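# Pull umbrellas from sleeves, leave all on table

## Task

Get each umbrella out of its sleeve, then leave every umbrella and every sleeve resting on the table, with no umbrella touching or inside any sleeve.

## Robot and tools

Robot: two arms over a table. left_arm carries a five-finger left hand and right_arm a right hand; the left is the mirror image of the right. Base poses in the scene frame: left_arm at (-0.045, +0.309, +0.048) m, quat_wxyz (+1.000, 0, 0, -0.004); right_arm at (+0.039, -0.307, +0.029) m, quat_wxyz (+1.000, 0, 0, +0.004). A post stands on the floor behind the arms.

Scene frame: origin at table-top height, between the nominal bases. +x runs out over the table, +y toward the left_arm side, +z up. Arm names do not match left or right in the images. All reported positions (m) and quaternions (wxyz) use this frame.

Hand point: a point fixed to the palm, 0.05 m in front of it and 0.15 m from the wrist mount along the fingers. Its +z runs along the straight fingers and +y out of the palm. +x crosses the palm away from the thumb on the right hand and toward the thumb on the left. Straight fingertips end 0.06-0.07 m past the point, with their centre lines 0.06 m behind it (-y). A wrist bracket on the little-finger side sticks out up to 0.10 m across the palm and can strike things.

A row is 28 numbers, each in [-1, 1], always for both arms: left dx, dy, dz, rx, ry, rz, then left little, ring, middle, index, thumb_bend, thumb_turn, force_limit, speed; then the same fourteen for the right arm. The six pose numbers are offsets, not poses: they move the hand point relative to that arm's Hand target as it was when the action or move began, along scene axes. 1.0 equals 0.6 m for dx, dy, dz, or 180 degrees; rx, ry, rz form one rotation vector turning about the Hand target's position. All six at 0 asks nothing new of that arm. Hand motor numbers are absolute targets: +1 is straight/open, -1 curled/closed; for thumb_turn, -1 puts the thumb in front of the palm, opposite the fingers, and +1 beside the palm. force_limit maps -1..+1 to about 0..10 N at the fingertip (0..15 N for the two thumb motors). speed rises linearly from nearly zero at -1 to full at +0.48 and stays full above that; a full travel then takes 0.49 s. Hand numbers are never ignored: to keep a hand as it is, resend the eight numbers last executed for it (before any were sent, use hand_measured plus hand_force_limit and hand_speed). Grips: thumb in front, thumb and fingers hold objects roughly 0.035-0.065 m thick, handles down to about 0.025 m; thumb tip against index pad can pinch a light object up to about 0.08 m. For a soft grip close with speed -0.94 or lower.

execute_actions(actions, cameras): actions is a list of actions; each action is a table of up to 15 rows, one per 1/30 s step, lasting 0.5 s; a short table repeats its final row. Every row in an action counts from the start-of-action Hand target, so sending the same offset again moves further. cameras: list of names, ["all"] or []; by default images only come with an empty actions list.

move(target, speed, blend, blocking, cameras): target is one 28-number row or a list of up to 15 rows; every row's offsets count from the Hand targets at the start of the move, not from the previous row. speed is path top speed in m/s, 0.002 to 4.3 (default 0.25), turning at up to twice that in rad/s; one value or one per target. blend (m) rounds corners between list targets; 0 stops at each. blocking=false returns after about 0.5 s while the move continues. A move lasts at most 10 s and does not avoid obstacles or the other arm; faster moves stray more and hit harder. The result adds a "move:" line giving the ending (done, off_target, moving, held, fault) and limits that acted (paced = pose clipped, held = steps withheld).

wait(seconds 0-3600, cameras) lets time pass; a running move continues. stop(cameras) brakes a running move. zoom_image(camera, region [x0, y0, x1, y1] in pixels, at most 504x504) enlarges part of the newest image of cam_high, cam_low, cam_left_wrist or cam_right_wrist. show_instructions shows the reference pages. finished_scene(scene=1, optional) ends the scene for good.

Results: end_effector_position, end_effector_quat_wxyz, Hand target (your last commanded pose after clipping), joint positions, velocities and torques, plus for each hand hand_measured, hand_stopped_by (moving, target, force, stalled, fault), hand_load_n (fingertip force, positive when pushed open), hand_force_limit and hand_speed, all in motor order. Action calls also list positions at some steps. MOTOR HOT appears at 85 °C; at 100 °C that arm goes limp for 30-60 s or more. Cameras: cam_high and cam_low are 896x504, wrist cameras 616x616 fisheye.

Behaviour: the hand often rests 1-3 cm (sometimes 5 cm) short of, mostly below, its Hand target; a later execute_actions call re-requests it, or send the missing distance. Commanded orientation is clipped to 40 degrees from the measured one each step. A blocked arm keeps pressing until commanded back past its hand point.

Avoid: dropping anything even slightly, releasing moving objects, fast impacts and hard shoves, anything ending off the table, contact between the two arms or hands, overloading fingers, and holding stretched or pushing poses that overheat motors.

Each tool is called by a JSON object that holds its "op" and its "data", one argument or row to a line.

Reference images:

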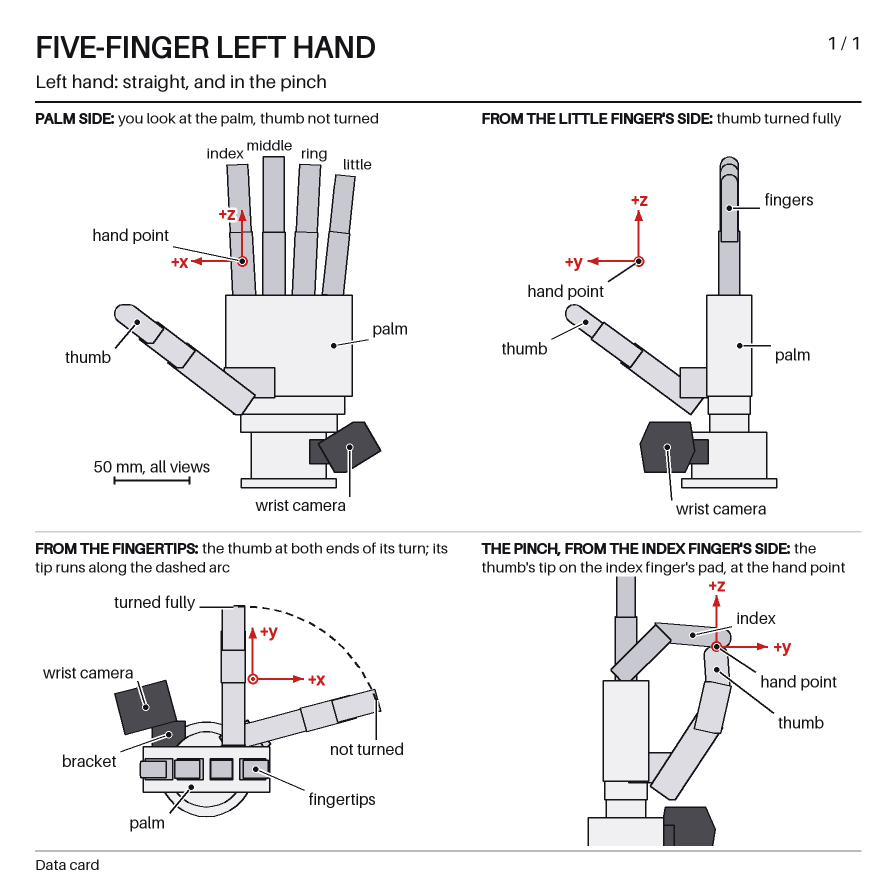

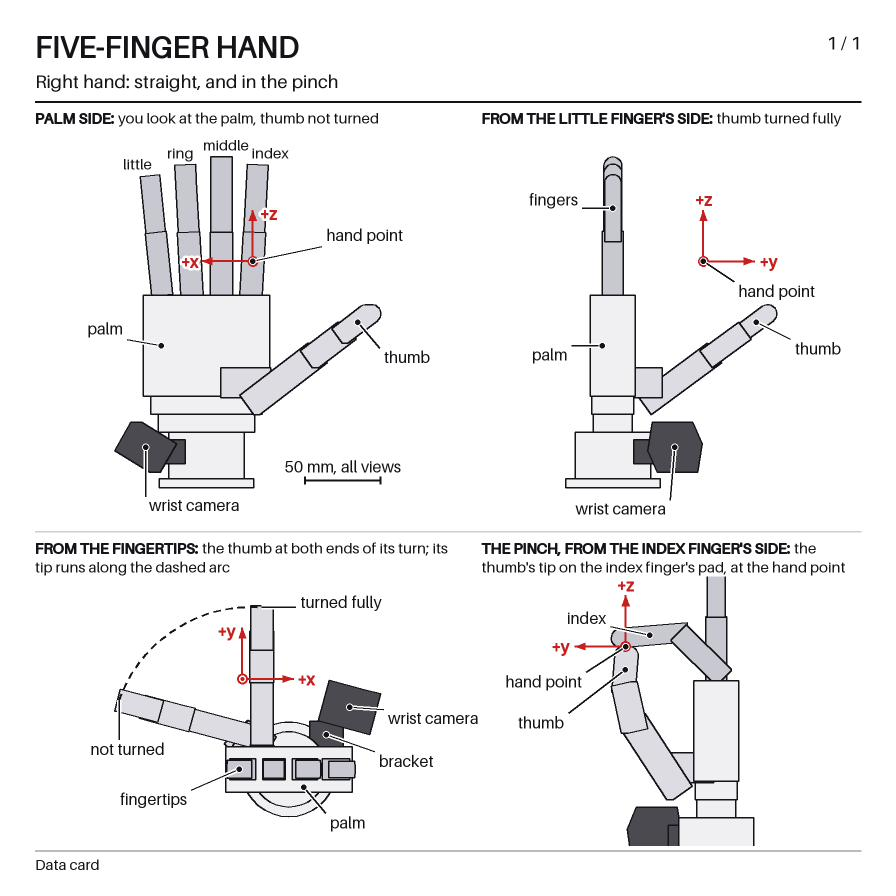

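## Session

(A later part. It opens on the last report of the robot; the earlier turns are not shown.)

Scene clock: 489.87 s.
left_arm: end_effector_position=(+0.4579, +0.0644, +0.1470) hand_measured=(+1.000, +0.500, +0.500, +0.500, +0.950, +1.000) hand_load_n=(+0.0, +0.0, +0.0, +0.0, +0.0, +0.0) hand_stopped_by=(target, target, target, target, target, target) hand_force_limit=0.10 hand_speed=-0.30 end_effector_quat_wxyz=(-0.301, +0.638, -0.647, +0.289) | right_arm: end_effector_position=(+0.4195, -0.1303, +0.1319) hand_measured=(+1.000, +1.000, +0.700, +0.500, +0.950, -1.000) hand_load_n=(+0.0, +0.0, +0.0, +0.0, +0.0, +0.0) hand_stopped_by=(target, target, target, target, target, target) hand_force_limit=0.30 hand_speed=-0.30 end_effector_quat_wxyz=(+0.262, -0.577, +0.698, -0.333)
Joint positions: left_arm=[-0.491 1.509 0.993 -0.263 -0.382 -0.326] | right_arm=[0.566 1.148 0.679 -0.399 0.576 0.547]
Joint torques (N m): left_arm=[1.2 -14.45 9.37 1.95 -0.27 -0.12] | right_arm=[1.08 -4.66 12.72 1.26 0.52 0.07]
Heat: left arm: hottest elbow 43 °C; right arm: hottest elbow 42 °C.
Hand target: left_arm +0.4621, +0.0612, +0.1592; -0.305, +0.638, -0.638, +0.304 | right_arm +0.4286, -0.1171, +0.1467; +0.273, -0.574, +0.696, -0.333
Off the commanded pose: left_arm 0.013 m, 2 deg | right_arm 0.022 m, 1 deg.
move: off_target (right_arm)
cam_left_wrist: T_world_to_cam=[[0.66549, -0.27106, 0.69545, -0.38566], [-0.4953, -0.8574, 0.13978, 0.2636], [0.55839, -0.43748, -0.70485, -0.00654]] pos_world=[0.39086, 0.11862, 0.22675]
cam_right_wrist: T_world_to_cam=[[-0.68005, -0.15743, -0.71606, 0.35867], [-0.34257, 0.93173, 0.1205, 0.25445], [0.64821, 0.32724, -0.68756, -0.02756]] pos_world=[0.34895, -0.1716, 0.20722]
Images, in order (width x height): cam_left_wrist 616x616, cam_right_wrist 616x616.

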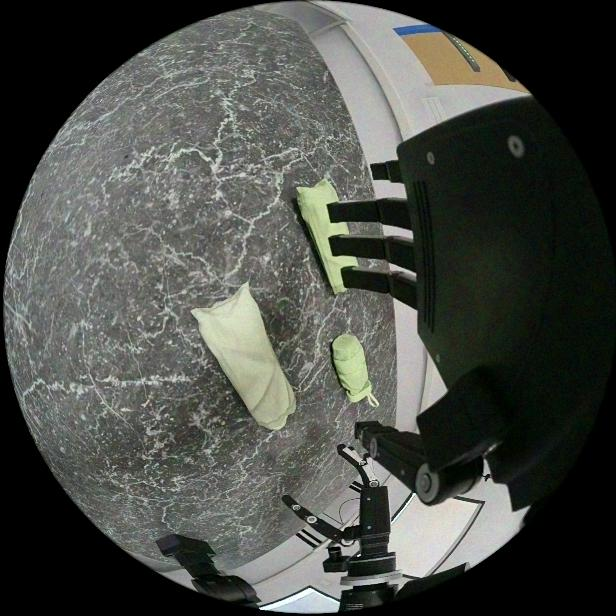

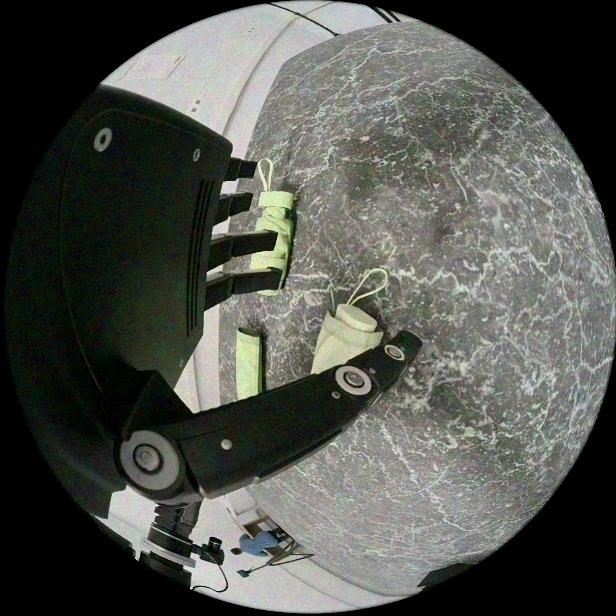

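{"op": "zoom_image", "data": {
  "camera": "cam_right_wrist",
  "region": [290, 240, 430, 380]
}}

Scaled by 3.600 from the camera's image (finer frame: 880x880).

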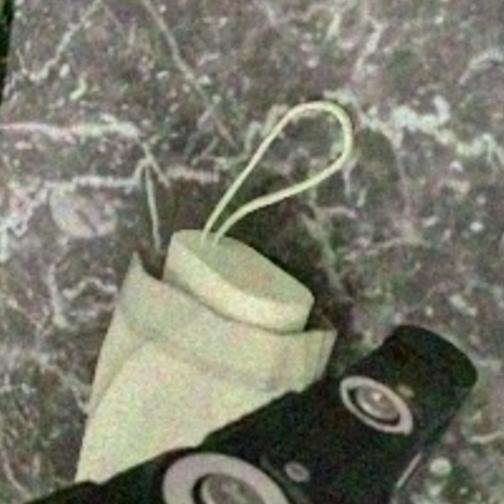

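{"op": "move", "data": {
  "target": [-0.0088, -0.0707, -0.1117, 0, 0, 0, 1, 0.5, 0.5, 0.5, 0.95, -1, 0.1, -0.3, 0.055, 0.06, -0.08, 0, 0, 0, 1, 1, 0.7, 0.5, 0.95, -1, 0.3, -0.3],
  "speed": 0.08,
  "cameras": ["all"]
}}

{"op": "zoom_image", "data": {
  "camera": "cam_right_wrist",
  "region": [240, 200, 440, 400]
}}

{"op": "zoom_image", "data": {
  "camera": "cam_left_wrist",
  "region": [180, 220, 380, 440]
}}

Scene clock: 507.13 s.
left_arm: end_effector_position=(+0.4546, +0.0247, +0.0951) hand_measured=(+1.000, +0.500, +0.500, +0.500, +0.950, -1.000) hand_load_n=(+0.0, +0.0, +0.0, +0.0, +0.0, +0.0) hand_stopped_by=(target, target, target, target, target, target) hand_force_limit=0.10 hand_speed=-0.30 end_effector_quat_wxyz=(-0.305, +0.638, -0.641, +0.298) | right_arm: end_effector_position=(+0.4464, -0.0996, +0.0835) hand_measured=(+1.000, +1.000, +0.700, +0.500, +0.950, -1.000) hand_load_n=(+0.0, +0.0, +0.0, +0.0, +0.0, +0.0) hand_stopped_by=(target, target, target, target, target, target) hand_force_limit=0.30 hand_speed=-0.30 end_effector_quat_wxyz=(+0.248, -0.584, +0.698, -0.332)
Joint positions: left_arm=[-0.572 1.628 0.965 -0.119 -0.443 -0.388] | right_arm=[0.598 1.362 0.725 -0.279 0.596 0.576]
Joint torques (N m): left_arm=[0.91 -13.22 8.65 2.09 -0.32 -0.13] | right_arm=[0.97 -6.89 11.38 2.66 0.53 0.07]
Heat: left arm: hottest elbow 43 °C; right arm: hottest elbow 43 °C.
Hand target: left_arm +0.4568, +0.0190, +0.0922; -0.305, +0.638, -0.638, +0.304 | right_arm +0.4617, -0.0811, +0.0987; +0.273, -0.574, +0.696, -0.333
Off the commanded pose: left_arm 0.007 m, 1 deg | right_arm 0.028 m, 3 deg.
move: off_target (right_arm)
cam_left_wrist: T_world_to_cam=[[0.65139, -0.2615, 0.71225, -0.35355], [-0.49474, -0.85811, 0.13741, 0.23511], [0.57526, -0.44189, -0.68834, -0.0678]] pos_world=[0.38562, 0.07933, 0.17284]
cam_right_wrist: T_world_to_cam=[[-0.69838, -0.16998, -0.69525, 0.35238], [-0.3393, 0.93393, 0.1125, 0.24033], [0.63019, 0.31446, -0.70991, -0.07962]] pos_world=[0.37782, -0.13952, 0.16143]

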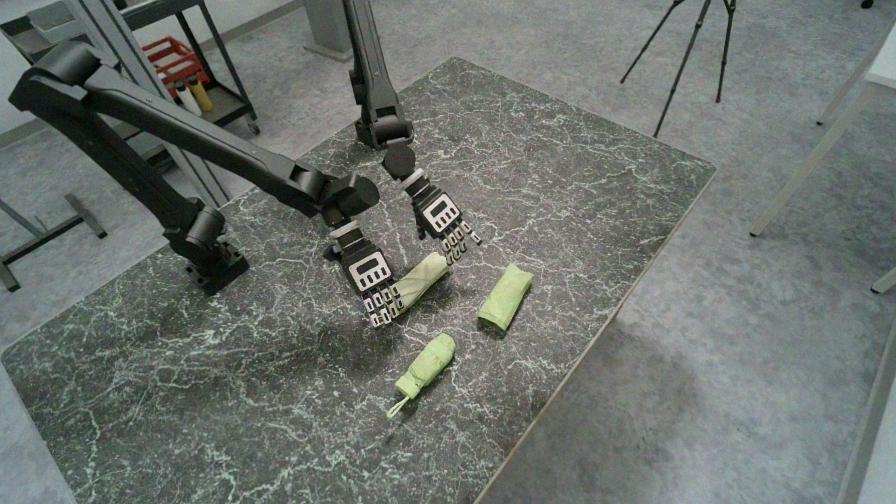

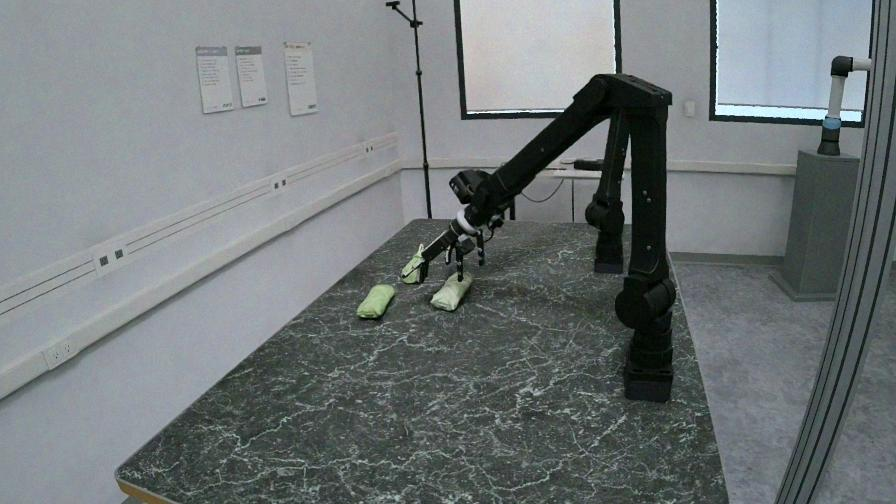

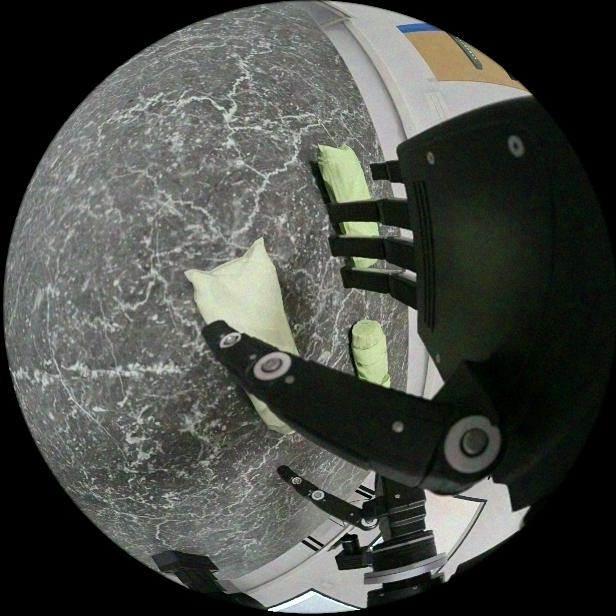

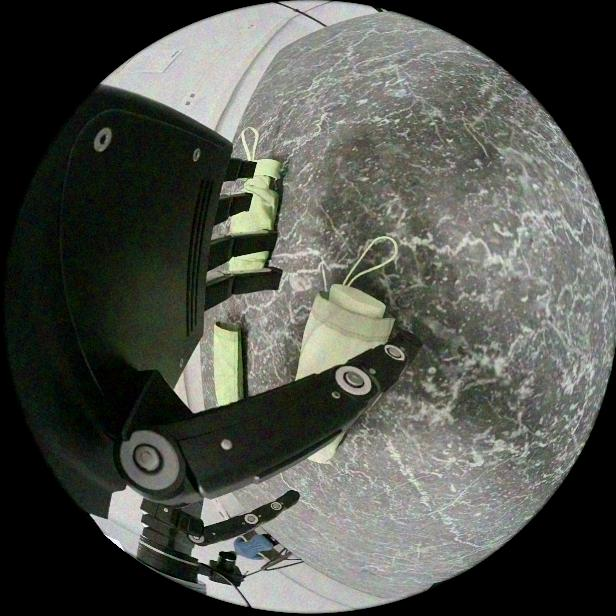

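Scaled by 2.520 from the camera's image (finer frame: 880x880).

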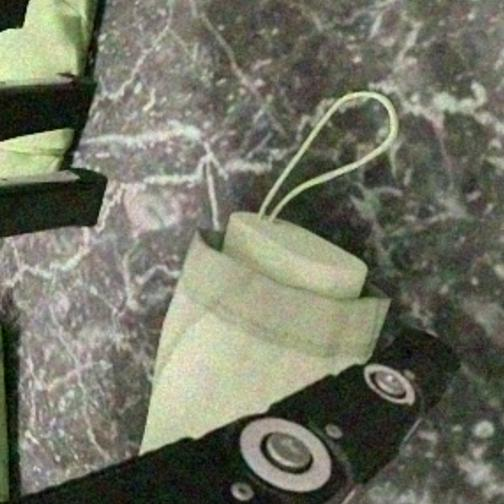

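Scaled by 2.291 from the camera's image (finer frame: 880x880).

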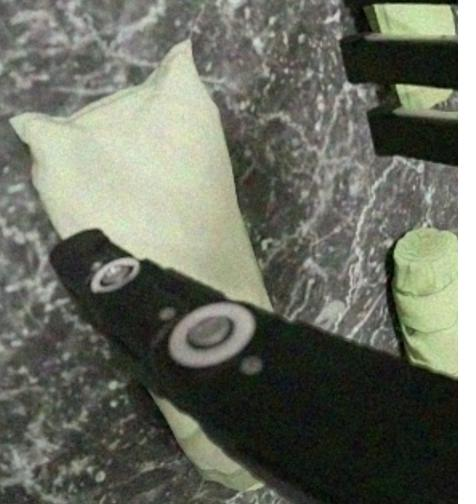

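{"op": "move", "data": {
  "target": [0, 0, -0.08, 0, 0, 0, 1, 0.5, 0.5, 0.5, 0.95, -1, 0.1, -0.3, 0.0183, 0.009, -0.055, 0, 0, 0, 1, 1, 0.7, 0.5, 0.95, -1, 0.3, -0.3],
  "speed": 0.06,
  "cameras": ["cam_right_wrist", "cam_left_wrist"]
}}

{"op": "zoom_image", "data": {
  "camera": "cam_right_wrist",
  "region": [240, 200, 440, 400]
}}

Scene clock: 531.23 s.
left_arm: end_effector_position=(+0.4553, +0.0242, +0.0480) hand_measured=(+1.000, +0.500, +0.500, +0.500, +0.950, -1.000) hand_load_n=(+0.0, -0.5, +0.0, +0.0, -0.5, +0.0) hand_stopped_by=(target, target, target, target, target, target) hand_force_limit=0.10 hand_speed=-0.30 end_effector_quat_wxyz=(-0.305, +0.638, -0.641, +0.299) | right_arm: end_effector_position=(+0.4602, -0.0900, +0.0559) hand_measured=(+1.000, +1.000, +0.700, +0.500, +0.950, -1.000) hand_load_n=(+0.0, +0.0, +0.0, +0.0, +0.0, +0.0) hand_stopped_by=(target, target, target, target, target, target) hand_force_limit=0.30 hand_speed=-0.30 end_effector_quat_wxyz=(+0.254, -0.581, +0.698, -0.333)
Joint positions: left_arm=[-0.572 1.72 0.925 0.015 -0.443 -0.389] | right_arm=[0.598 1.459 0.725 -0.169 0.596 0.576]
Joint torques (N m): left_arm=[0.85 -13.63 7.94 2.07 -0.31 -0.13] | right_arm=[0.15 -8.06 9.95 2.65 0.44 0.06]
Heat: left arm: hottest elbow 42 °C; right arm: hottest elbow 44 °C.
Hand target: left_arm +0.4569, +0.0189, +0.0443; -0.305, +0.638, -0.638, +0.305 | right_arm +0.4726, -0.0757, +0.0656; +0.273, -0.574, +0.696, -0.333
Off the commanded pose: left_arm 0.007 m, 1 deg | right_arm 0.021 m, 2 deg.
move: off_target (right_arm)
cam_left_wrist: T_world_to_cam=[[0.65053, -0.26049, 0.71341, -0.32026], [-0.49467, -0.85809, 0.13775, 0.24143], [0.57629, -0.44251, -0.68708, -0.10126]] pos_world=[0.38612, 0.07894, 0.12565]
cam_right_wrist: T_world_to_cam=[[-0.6909, -0.16484, -0.7039, 0.34197], [-0.34057, 0.93307, 0.11577, 0.23951], [0.63771, 0.31971, -0.7008, -0.11447]] pos_world=[0.39083, -0.13051, 0.13277]
Images, in order (width x height): cam_left_wrist 616x616, cam_right_wrist 616x616.

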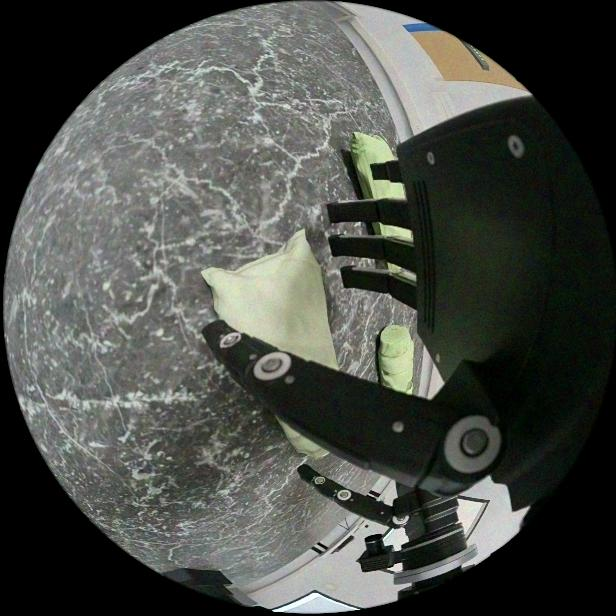

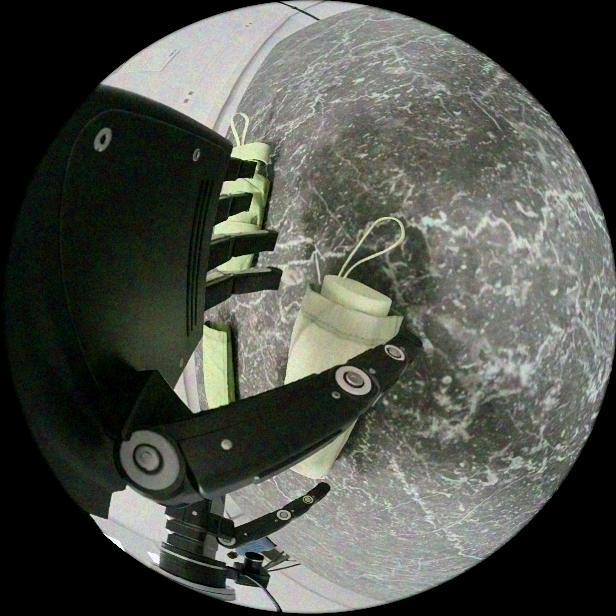

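Scaled by 2.520 from the camera's image (finer frame: 880x880).

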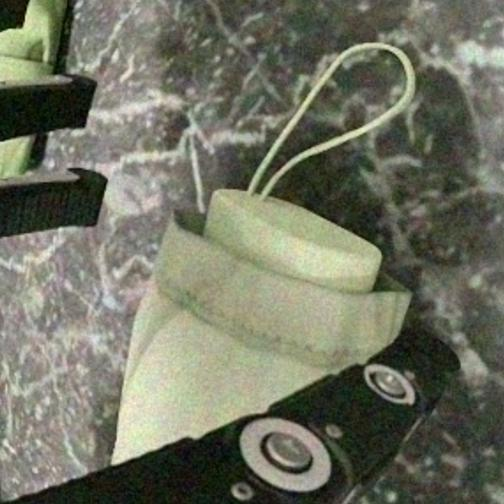

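{"op": "move", "data": {
  "target": [-0.003, 0, -0.03, 0, 0, 0, 1, 0.5, 0.5, 0.5, 0.95, -1, 0.1, -0.3, -0.003, -0.036, -0.0417, 0, 0, 0, 1, 1, 0.7, 0.5, 0.95, -1, 0.3, -0.3],
  "speed": 0.05,
  "cameras": ["cam_right_wrist", "cam_left_wrist"]
}}

{"op": "zoom_image", "data": {
  "camera": "cam_right_wrist",
  "region": [240, 180, 440, 400]
}}

Scene clock: 547.80 s.
left_arm: end_effector_position=(+0.4545, +0.0237, +0.0316) hand_measured=(+1.000, +0.500, +0.500, +0.500, +0.950, -1.000) hand_load_n=(+0.0, +0.0, +0.0, +0.0, +0.0, +0.0) hand_stopped_by=(target, target, target, target, target, target) hand_force_limit=0.10 hand_speed=-0.30 end_effector_quat_wxyz=(-0.305, +0.638, -0.640, +0.300) | right_arm: end_effector_position=(+0.4649, -0.0939, +0.0423) hand_measured=(+1.000, +1.000, +0.700, +0.500, +0.950, -1.000) hand_load_n=(+0.0, +0.0, -0.5, +0.0, +0.0, +0.0) hand_stopped_by=(target, target, target, target, target, target) hand_force_limit=0.30 hand_speed=-0.30 end_effector_quat_wxyz=(+0.271, -0.577, +0.696, -0.330)
Joint positions: left_arm=[-0.573 1.754 0.911 0.065 -0.445 -0.39] | right_arm=[0.577 1.485 0.684 -0.055 0.572 0.552]
Joint torques (N m): left_arm=[0.73 -13.57 7.57 2.07 -0.32 -0.13] | right_arm=[-1.26 -7.82 7.2 2.76 0.25 -0.11]
Heat: left arm: hottest elbow 42 °C; right arm: hottest elbow 43 °C.
Hand target: left_arm +0.4551, +0.0189, +0.0263; -0.305, +0.638, -0.638, +0.304 | right_arm +0.4709, -0.0974, +0.0406; +0.273, -0.574, +0.696, -0.333
Off the commanded pose: left_arm 0.007 m, 1 deg | right_arm 0.007 m, 0 deg.
move: done
cam_left_wrist: T_world_to_cam=[[0.64882, -0.25932, 0.71539, -0.30744], [-0.49492, -0.85793, 0.13788, 0.24296], [0.578, -0.44352, -0.68499, -0.11313]] pos_world=[0.38511, 0.07854, 0.10894]
cam_right_wrist: T_world_to_cam=[[-0.67114, -0.15349, -0.72527, 0.32776], [-0.35264, 0.92666, 0.1302, 0.25068], [0.65209, 0.34314, -0.67604, -0.13125]] pos_world=[0.39396, -0.13695, 0.11635]
Images, in order (width x height): cam_left_wrist 616x616, cam_right_wrist 616x616.

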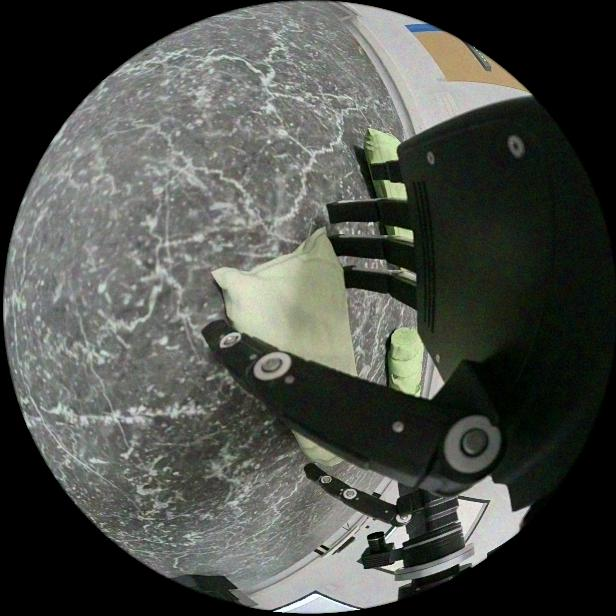

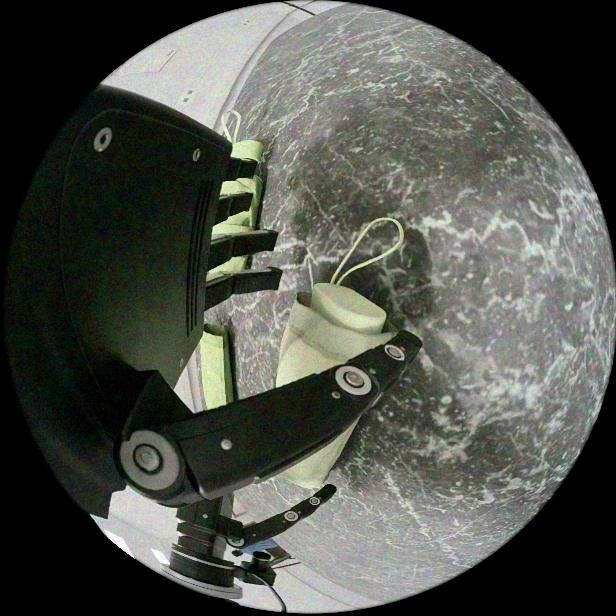

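Scaled by 2.291 from the camera's image (finer frame: 880x880).

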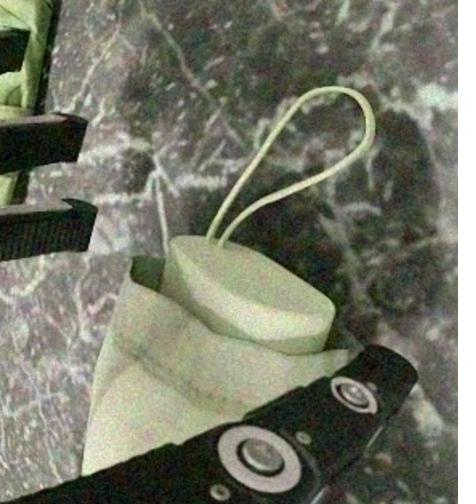

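{"op": "move", "data": {
  "target": [0, 0, 0, 0, 0, 0, 1, 0.5, 0.5, 0.5, 0.95, -1, 0.1, -0.3, -0.008, -0.002, -0.02, 0, 0, 0, 1, 1, 0.7, 0.45, 0.85, -1, 0.3, -0.3],
  "speed": 0.05,
  "cameras": ["cam_right_wrist"]
}}

{"op": "zoom_image", "data": {
  "camera": "cam_right_wrist",
  "region": [240, 180, 440, 400]
}}

Scene clock: 560.63 s.
left_arm: end_effector_position=(+0.4545, +0.0237, +0.0316) hand_measured=(+1.000, +0.500, +0.500, +0.500, +0.950, -1.000) hand_load_n=(+0.0, +0.0, +0.0, +0.0, +0.0, +0.0) hand_stopped_by=(target, target, target, target, target, target) hand_force_limit=0.10 hand_speed=-0.30 end_effector_quat_wxyz=(-0.305, +0.638, -0.640, +0.300) | right_arm: end_effector_position=(+0.4604, -0.0969, +0.0292) hand_measured=(+1.000, +1.000, +0.700, +0.450, +0.850, -1.000) hand_load_n=(+0.0, +0.0, +0.0, +0.0, +0.0, +0.0) hand_stopped_by=(target, target, target, target, target, target) hand_force_limit=0.30 hand_speed=-0.30 end_effector_quat_wxyz=(+0.269, -0.578, +0.696, -0.330)
Joint positions: left_arm=[-0.573 1.754 0.911 0.065 -0.445 -0.39] | right_arm=[0.577 1.506 0.66 -0.014 0.572 0.552]
Joint torques (N m): left_arm=[0.85 -13.63 7.56 2.09 -0.32 -0.12] | right_arm=[-0.73 -7.77 7.01 2.73 0.35 -0.11]
Heat: left arm: hottest elbow 43 °C; right arm: hottest elbow 43 °C.
Hand target: left_arm +0.4551, +0.0189, +0.0263; -0.305, +0.638, -0.638, +0.304 | right_arm +0.4660, -0.0986, +0.0284; +0.273, -0.574, +0.696, -0.333
Off the commanded pose: left_arm 0.007 m, 1 deg | right_arm 0.006 m, 1 deg.
move: done
cam_right_wrist: T_world_to_cam=[[-0.67346, -0.15569, -0.72264, 0.31555], [-0.35256, 0.92687, 0.12887, 0.2536], [0.64973, 0.34157, -0.6791, -0.13519]] pos_world=[0.38975, -0.13975, 0.10354]

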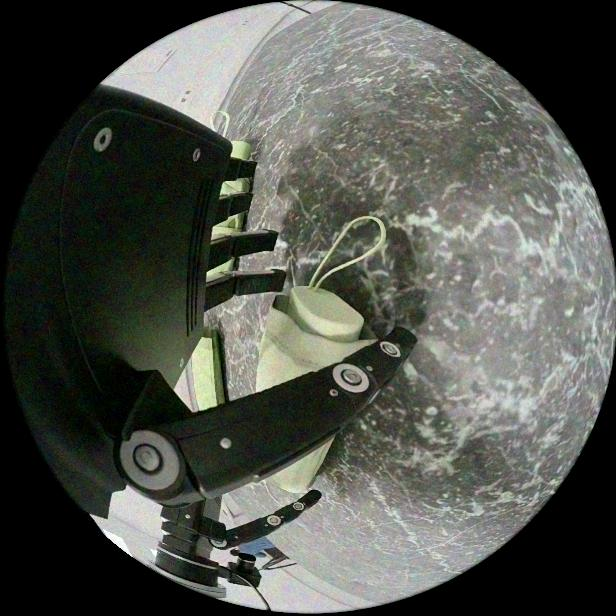

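Scaled by 2.291 from the camera's image (finer frame: 880x880).

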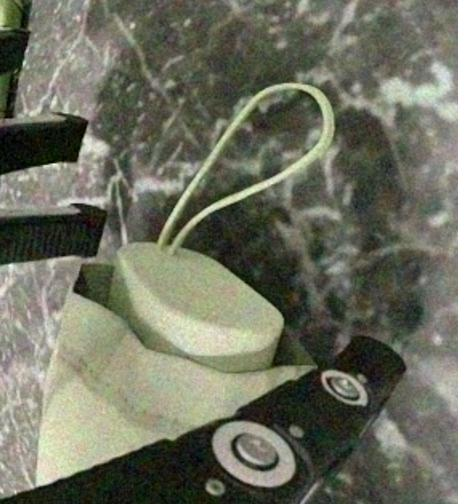

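{"op": "move", "data": {
  "target": [0, 0, 0, 0, 0, 0, 1, 0.5, 0.5, 0.5, 0.95, -1, 0.1, -0.3, 0, 0.0285, 0, 0, 0, 0, 1, 1, 0.7, 0.45, 0.85, -1, 0.3, -0.3],
  "speed": 0.05,
  "cameras": ["cam_right_wrist"]
}}

{"op": "zoom_image", "data": {
  "camera": "cam_right_wrist",
  "region": [240, 180, 440, 400]
}}

Scene clock: 570.83 s.
left_arm: end_effector_position=(+0.4545, +0.0237, +0.0316) hand_measured=(+1.000, +0.500, +0.500, +0.500, +0.950, -1.000) hand_load_n=(+0.0, +0.0, +0.0, +0.0, -0.5, +0.0) hand_stopped_by=(target, target, target, target, target, target) hand_force_limit=0.10 hand_speed=-0.30 end_effector_quat_wxyz=(-0.305, +0.638, -0.640, +0.300) | right_arm: end_effector_position=(+0.4572, -0.0947, +0.0221) hand_measured=(+1.000, +1.000, +0.700, +0.450, +0.850, -1.000) hand_load_n=(+0.0, +0.0, +0.0, +0.0, +0.0, +0.0) hand_stopped_by=(target, target, target, target, target, target) hand_force_limit=0.30 hand_speed=-0.30 end_effector_quat_wxyz=(+0.263, -0.577, +0.697, -0.334)
Joint positions: left_arm=[-0.573 1.754 0.911 0.065 -0.445 -0.39] | right_arm=[0.591 1.525 0.66 -0.014 0.592 0.568]
Joint torques (N m): left_arm=[0.73 -13.68 7.57 2.13 -0.32 -0.13] | right_arm=[0.5 -8 9.32 1.65 0.54 0.12]
Heat: left arm: hottest elbow 43 °C; right arm: hottest elbow 43 °C.
Hand target: left_arm +0.4551, +0.0189, +0.0263; -0.305, +0.638, -0.638, +0.304 | right_arm +0.4660, -0.0815, +0.0285; +0.273, -0.574, +0.696, -0.333
Off the commanded pose: left_arm 0.007 m, 1 deg | right_arm 0.017 m, 1 deg.
move: off_target (right_arm)
cam_right_wrist: T_world_to_cam=[[-0.67804, -0.15766, -0.71791, 0.31042], [-0.34423, 0.9311, 0.12063, 0.24814], [0.64943, 0.32892, -0.6856, -0.13959]] pos_world=[0.38655, -0.13619, 0.09722]

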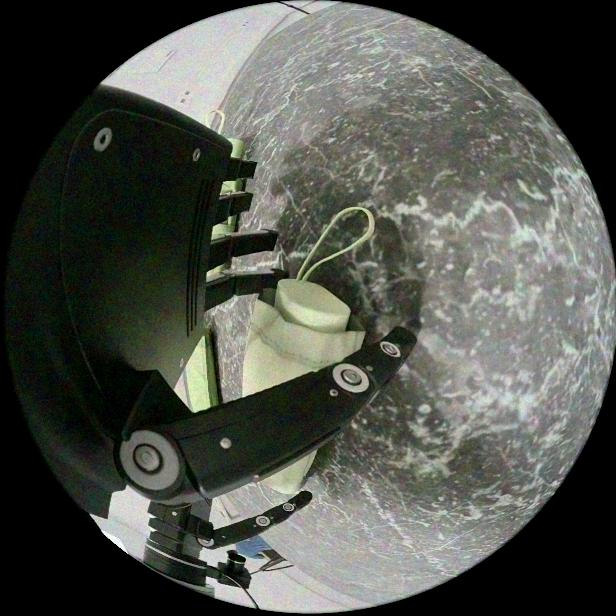

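Scaled by 2.291 from the camera's image (finer frame: 880x880).

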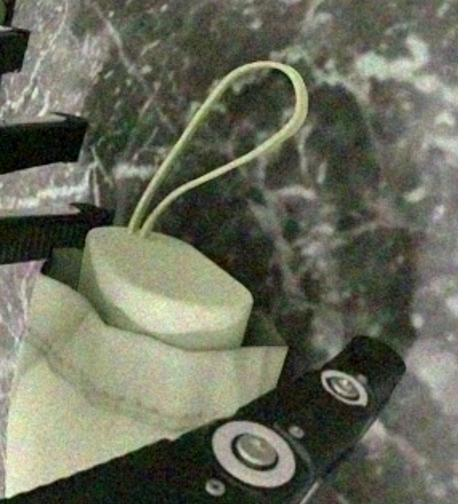

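{"op": "move", "data": {
  "target": [0, 0, 0, 0, 0, 0, 1, 0.5, 0.5, 0.5, 0.95, -1, 0.1, -0.3, 0, 0, 0.022, 0, 0, 0, 1, 1, 0.7, 0.45, 0.85, -1, 0.3, -0.3],
  "speed": 0.05,
  "cameras": ["cam_right_wrist"]
}}

{"op": "zoom_image", "data": {
  "camera": "cam_right_wrist",
  "region": [220, 180, 440, 400]
}}

Scene clock: 575.80 s.
left_arm: end_effector_position=(+0.4545, +0.0237, +0.0316) hand_measured=(+1.000, +0.500, +0.500, +0.500, +0.950, -1.000) hand_load_n=(+0.0, +0.0, +0.0, +0.0, +0.0, +0.0) hand_stopped_by=(target, target, target, target, target, target) hand_force_limit=0.10 hand_speed=-0.30 end_effector_quat_wxyz=(-0.305, +0.638, -0.640, +0.300) | right_arm: end_effector_position=(+0.4569, -0.0950, +0.0263) hand_measured=(+1.000, +1.000, +0.700, +0.450, +0.850, -1.000) hand_load_n=(+0.0, +0.0, +0.0, +0.0, +0.0, +0.0) hand_stopped_by=(target, target, target, target, target, target) hand_force_limit=0.30 hand_speed=-0.30 end_effector_quat_wxyz=(+0.258, -0.580, +0.697, -0.333)
Joint positions: left_arm=[-0.573 1.754 0.911 0.065 -0.445 -0.39] | right_arm=[0.591 1.514 0.672 -0.048 0.592 0.568]
Joint torques (N m): left_arm=[0.62 -13.74 7.56 2.1 -0.32 -0.12] | right_arm=[0.56 -9.88 9.63 0.92 0.54 0.06]
Heat: left arm: hottest elbow 43 °C; right arm: hottest elbow 43 °C.
Hand target: left_arm +0.4551, +0.0189, +0.0263; -0.305, +0.638, -0.638, +0.304 | right_arm +0.4661, -0.0814, +0.0418; +0.273, -0.574, +0.696, -0.333
Off the commanded pose: left_arm 0.007 m, 1 deg | right_arm 0.022 m, 2 deg.
move: off_target (right_arm)
cam_right_wrist: T_world_to_cam=[[-0.68521, -0.16223, -0.71005, 0.31586], [-0.3428, 0.93198, 0.11787, 0.24722], [0.64263, 0.32417, -0.69422, -0.13345]] pos_world=[0.38694, -0.1359, 0.10249]

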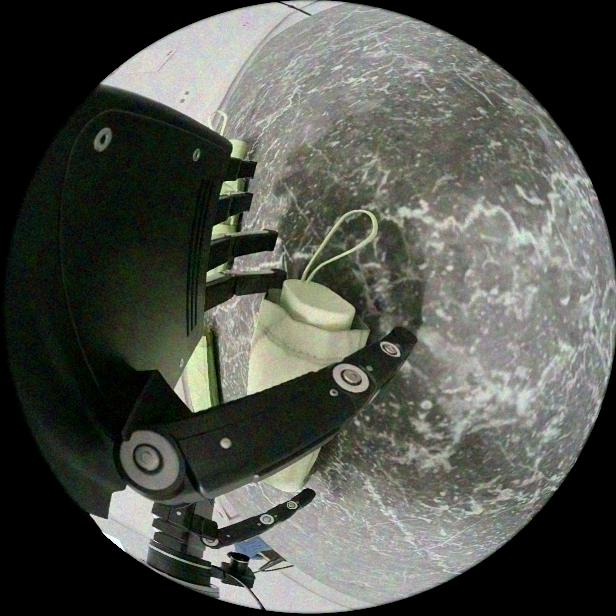

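Scaled by 2.291 from the camera's image (finer frame: 880x880).

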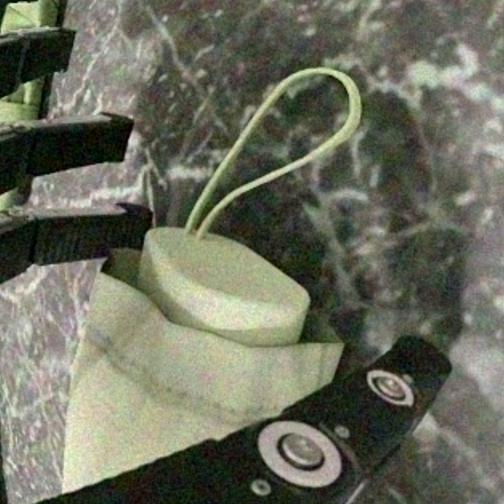

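{"op": "move", "data": {
  "target": [0, 0, 0, 0, 0, 0, 1, 0.5, 0.5, 0.5, 0.95, -1, 0.1, -0.3, 0, 0, 0, 0, 0, 0, 1, 1, 0.7, -0.2, 0.1, -1, 0.1, -0.88],
  "speed": 0.05,
  "cameras": ["cam_right_wrist", "cam_high"]
}}

{"op": "zoom_image", "data": {
  "camera": "cam_right_wrist",
  "region": [220, 180, 440, 400]
}}

Scene clock: 591.30 s.
left_arm: end_effector_position=(+0.4545, +0.0237, +0.0316) hand_measured=(+1.000, +0.500, +0.500, +0.500, +0.950, -1.000) hand_load_n=(+0.0, +0.0, +0.0, +0.0, +0.0, +0.0) hand_stopped_by=(target, target, target, target, target, target) hand_force_limit=0.10 hand_speed=-0.30 end_effector_quat_wxyz=(-0.305, +0.638, -0.640, +0.300) | right_arm: end_effector_position=(+0.4569, -0.0951, +0.0264) hand_measured=(+1.000, +1.000, +0.700, +0.052, +0.540, -1.000) hand_load_n=(+0.0, +0.0, +0.0, +8.0, +7.5, -0.5) hand_stopped_by=(target, target, target, force, force, target) hand_force_limit=0.10 hand_speed=-0.88 end_effector_quat_wxyz=(+0.258, -0.579, +0.698, -0.333)
Joint positions: left_arm=[-0.573 1.754 0.911 0.065 -0.445 -0.39] | right_arm=[0.591 1.514 0.672 -0.048 0.592 0.57]
Joint torques (N m): left_arm=[0.73 -13.68 7.56 2.1 -0.32 -0.13] | right_arm=[1.14 -10.17 9.63 1.24 0.49 0.08]
Heat: left arm: hottest elbow 43 °C; right arm: hottest elbow 42 °C.
Hand target: left_arm +0.4551, +0.0189, +0.0263; -0.305, +0.638, -0.638, +0.304 | right_arm +0.4660, -0.0814, +0.0418; +0.273, -0.574, +0.696, -0.333
Off the commanded pose: left_arm 0.007 m, 1 deg | right_arm 0.023 m, 2 deg.
move: done
cam_right_wrist: T_world_to_cam=[[-0.68527, -0.16128, -0.71021, 0.31595], [-0.34168, 0.93239, 0.11794, 0.24689], [0.64317, 0.32348, -0.69404, -0.13367]] pos_world=[0.38684, -0.136, 0.10249]
Images, in order (width x height): cam_high 896x504, cam_right_wrist 616x616.

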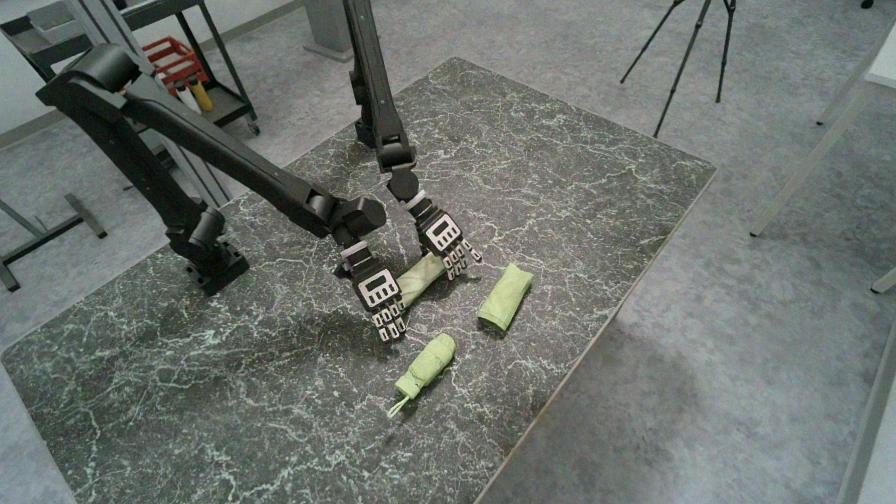

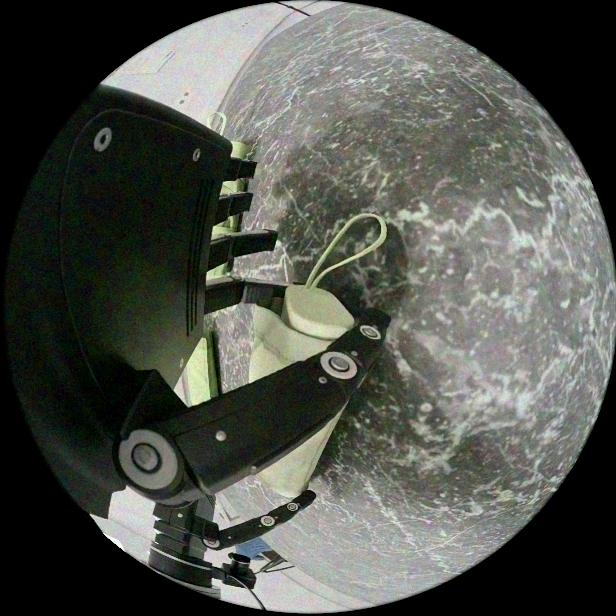

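Scaled by 2.291 from the camera's image (finer frame: 880x880).

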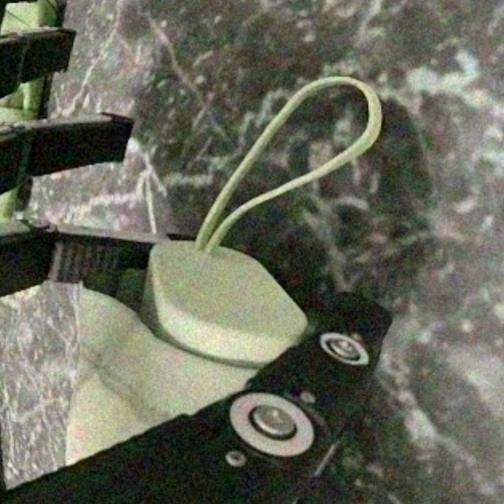

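{"op": "move", "data": {
  "target": [0, 0, 0, 0, 0, 0, 1, 0.5, -0.3, -0.3, 0.0, -1, -0.1, -0.8, 0, 0, 0, 0, 0, 0, 1, 1, 0.7, -0.2, 0.1, -1, 0.1, -0.88],
  "speed": 0.05,
  "cameras": ["cam_left_wrist", "cam_high"]
}}

{"op": "zoom_image", "data": {
  "camera": "cam_left_wrist",
  "region": [180, 200, 400, 480]
}}

{"op": "zoom_image", "data": {
  "camera": "cam_high",
  "region": [350, 200, 500, 350]
}}

Scene clock: 598.03 s.
left_arm: end_effector_position=(+0.4540, +0.0241, +0.0289) hand_measured=(+1.000, +0.500, -0.300, -0.236, +0.478, -1.000) hand_load_n=(+0.0, +0.0, +2.0, +4.0, +6.5, +0.0) hand_stopped_by=(target, target, target, force, force, target) hand_force_limit=-0.10 hand_speed=-0.80 end_effector_quat_wxyz=(-0.305, +0.639, -0.640, +0.298) | right_arm: end_effector_position=(+0.4559, -0.0954, +0.0257) hand_measured=(+1.000, +1.000, +0.700, +0.052, +0.540, -1.000) hand_load_n=(-0.5, +0.0, +0.0, +7.0, +7.0, -1.5) hand_stopped_by=(target, target, target, force, force, target) hand_force_limit=0.10 hand_speed=-0.88 end_effector_quat_wxyz=(+0.256, -0.580, +0.698, -0.333)
Joint positions: left_arm=[-0.573 1.758 0.911 0.065 -0.445 -0.393] | right_arm=[0.592 1.514 0.672 -0.053 0.592 0.57]
Joint torques (N m): left_arm=[0.73 -14.04 7.51 2.11 -0.3 -0.11] | right_arm=[0.73 -10.23 9.55 1.29 0.52 0.06]
Heat: left arm: hottest elbow 43 °C; right arm: hottest elbow 42 °C.
Hand target: left_arm +0.4551, +0.0189, +0.0263; -0.305, +0.638, -0.638, +0.305 | right_arm +0.4660, -0.0814, +0.0418; +0.273, -0.574, +0.696, -0.333
Off the commanded pose: left_arm 0.006 m, 1 deg | right_arm 0.024 m, 2 deg.
move: done
cam_left_wrist: T_world_to_cam=[[0.65208, -0.259, 0.71254, -0.30653], [-0.49288, -0.85895, 0.13884, 0.24249], [0.57607, -0.44173, -0.68776, -0.11356]] pos_world=[0.38482, 0.07874, 0.10665]
Images, in order (width x height): cam_high 896x504, cam_left_wrist 616x616.

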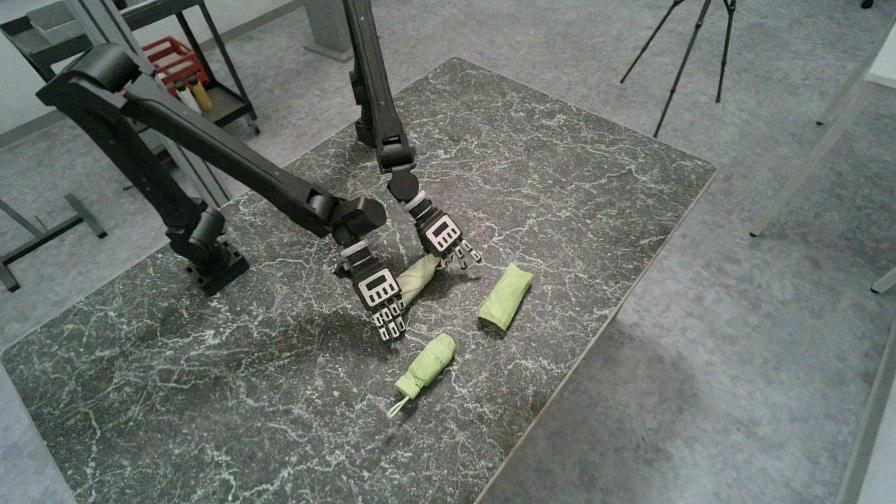

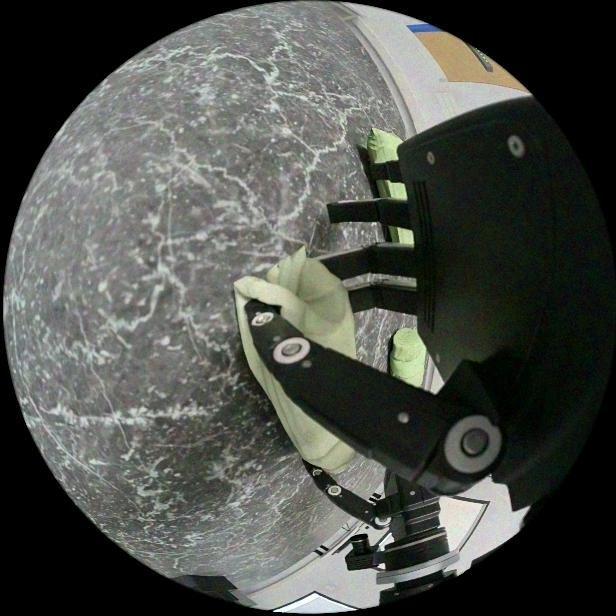

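Scaled by 1.800 from the camera's image (finer frame: 880x880).

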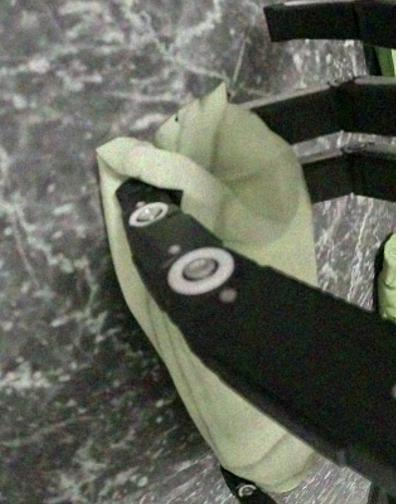

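Scaled by 3.360 from the camera's image (finer frame: 1280x720).

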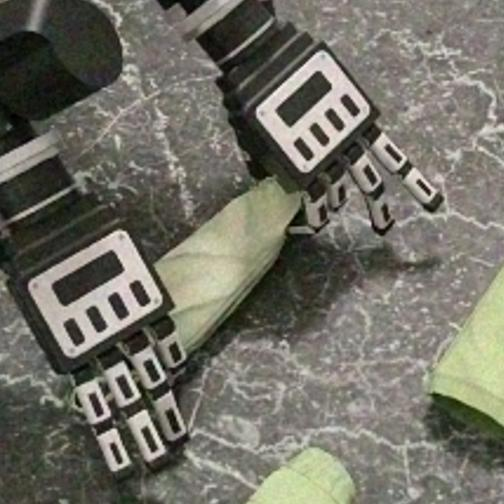

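{"op": "move", "data": {
  "target": [0, 0, 0, 0, 0, 0, 1, 0.5, -0.5, -0.4, 0.1, -1, 0.2, -0.8, 0, 0, 0, 0, 0, 0, 1, 1, 0.7, -0.2, 0.1, -1, 0.1, -0.88],
  "speed": 0.05,
  "cameras": ["cam_left_wrist"]
}}

{"op": "zoom_image", "data": {
  "camera": "cam_left_wrist",
  "region": [180, 200, 400, 480]
}}

Scene clock: 619.13 s.
left_arm: end_effector_position=(+0.4540, +0.0241, +0.0290) hand_measured=(+1.000, +0.500, -0.388, -0.268, +0.446, -1.000) hand_load_n=(+0.0, +0.0, +6.0, +4.5, +11.5, +0.0) hand_stopped_by=(target, target, force, force, force, target) hand_force_limit=0.20 hand_speed=-0.80 end_effector_quat_wxyz=(-0.305, +0.639, -0.640, +0.298) | right_arm: end_effector_position=(+0.4559, -0.0954, +0.0257) hand_measured=(+1.000, +1.000, +0.700, +0.052, +0.540, -1.000) hand_load_n=(+0.0, +0.0, +0.0, +7.0, +7.0, -2.0) hand_stopped_by=(target, target, target, force, force, target) hand_force_limit=0.10 hand_speed=-0.88 end_effector_quat_wxyz=(+0.256, -0.580, +0.698, -0.333)
Joint positions: left_arm=[-0.573 1.758 0.911 0.065 -0.446 -0.393] | right_arm=[0.592 1.514 0.672 -0.053 0.592 0.57]
Joint torques (N m): left_arm=[0.79 -14.04 7.53 2.09 -0.29 -0.11] | right_arm=[1.14 -9.93 9.68 1.28 0.49 0.07]
Heat: left arm: hottest elbow 43 °C; right arm: hottest elbow 42 °C.
Hand target: left_arm +0.4551, +0.0189, +0.0263; -0.305, +0.638, -0.638, +0.304 | right_arm +0.4660, -0.0814, +0.0418; +0.273, -0.574, +0.696, -0.333
Off the commanded pose: left_arm 0.006 m, 1 deg | right_arm 0.024 m, 2 deg.
move: done
cam_left_wrist: T_world_to_cam=[[0.65219, -0.25821, 0.71272, -0.30668], [-0.4922, -0.8593, 0.13908, 0.24215], [0.57653, -0.44151, -0.68752, -0.11382]] pos_world=[0.38482, 0.07864, 0.10665]

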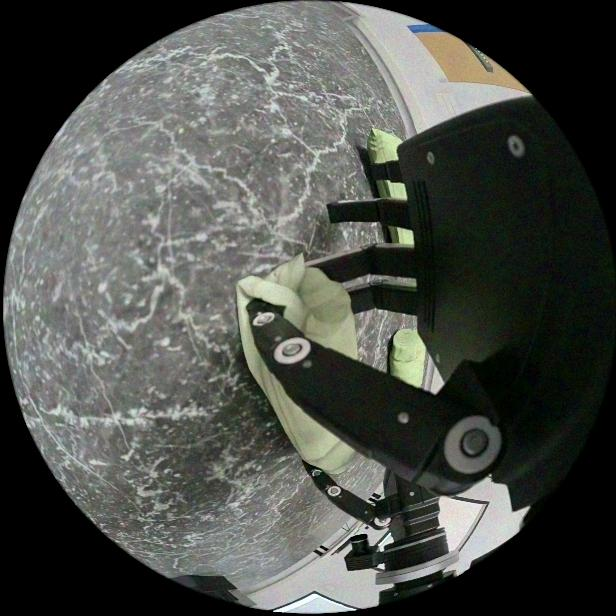

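Scaled by 1.800 from the camera's image (finer frame: 880x880).

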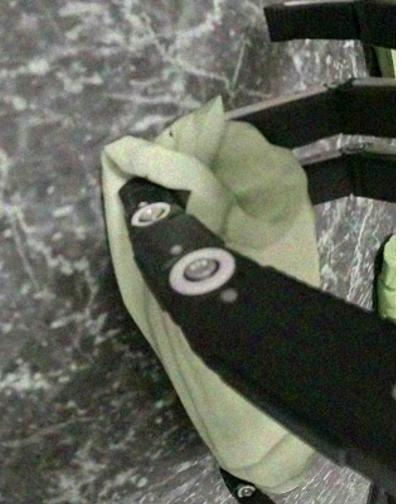

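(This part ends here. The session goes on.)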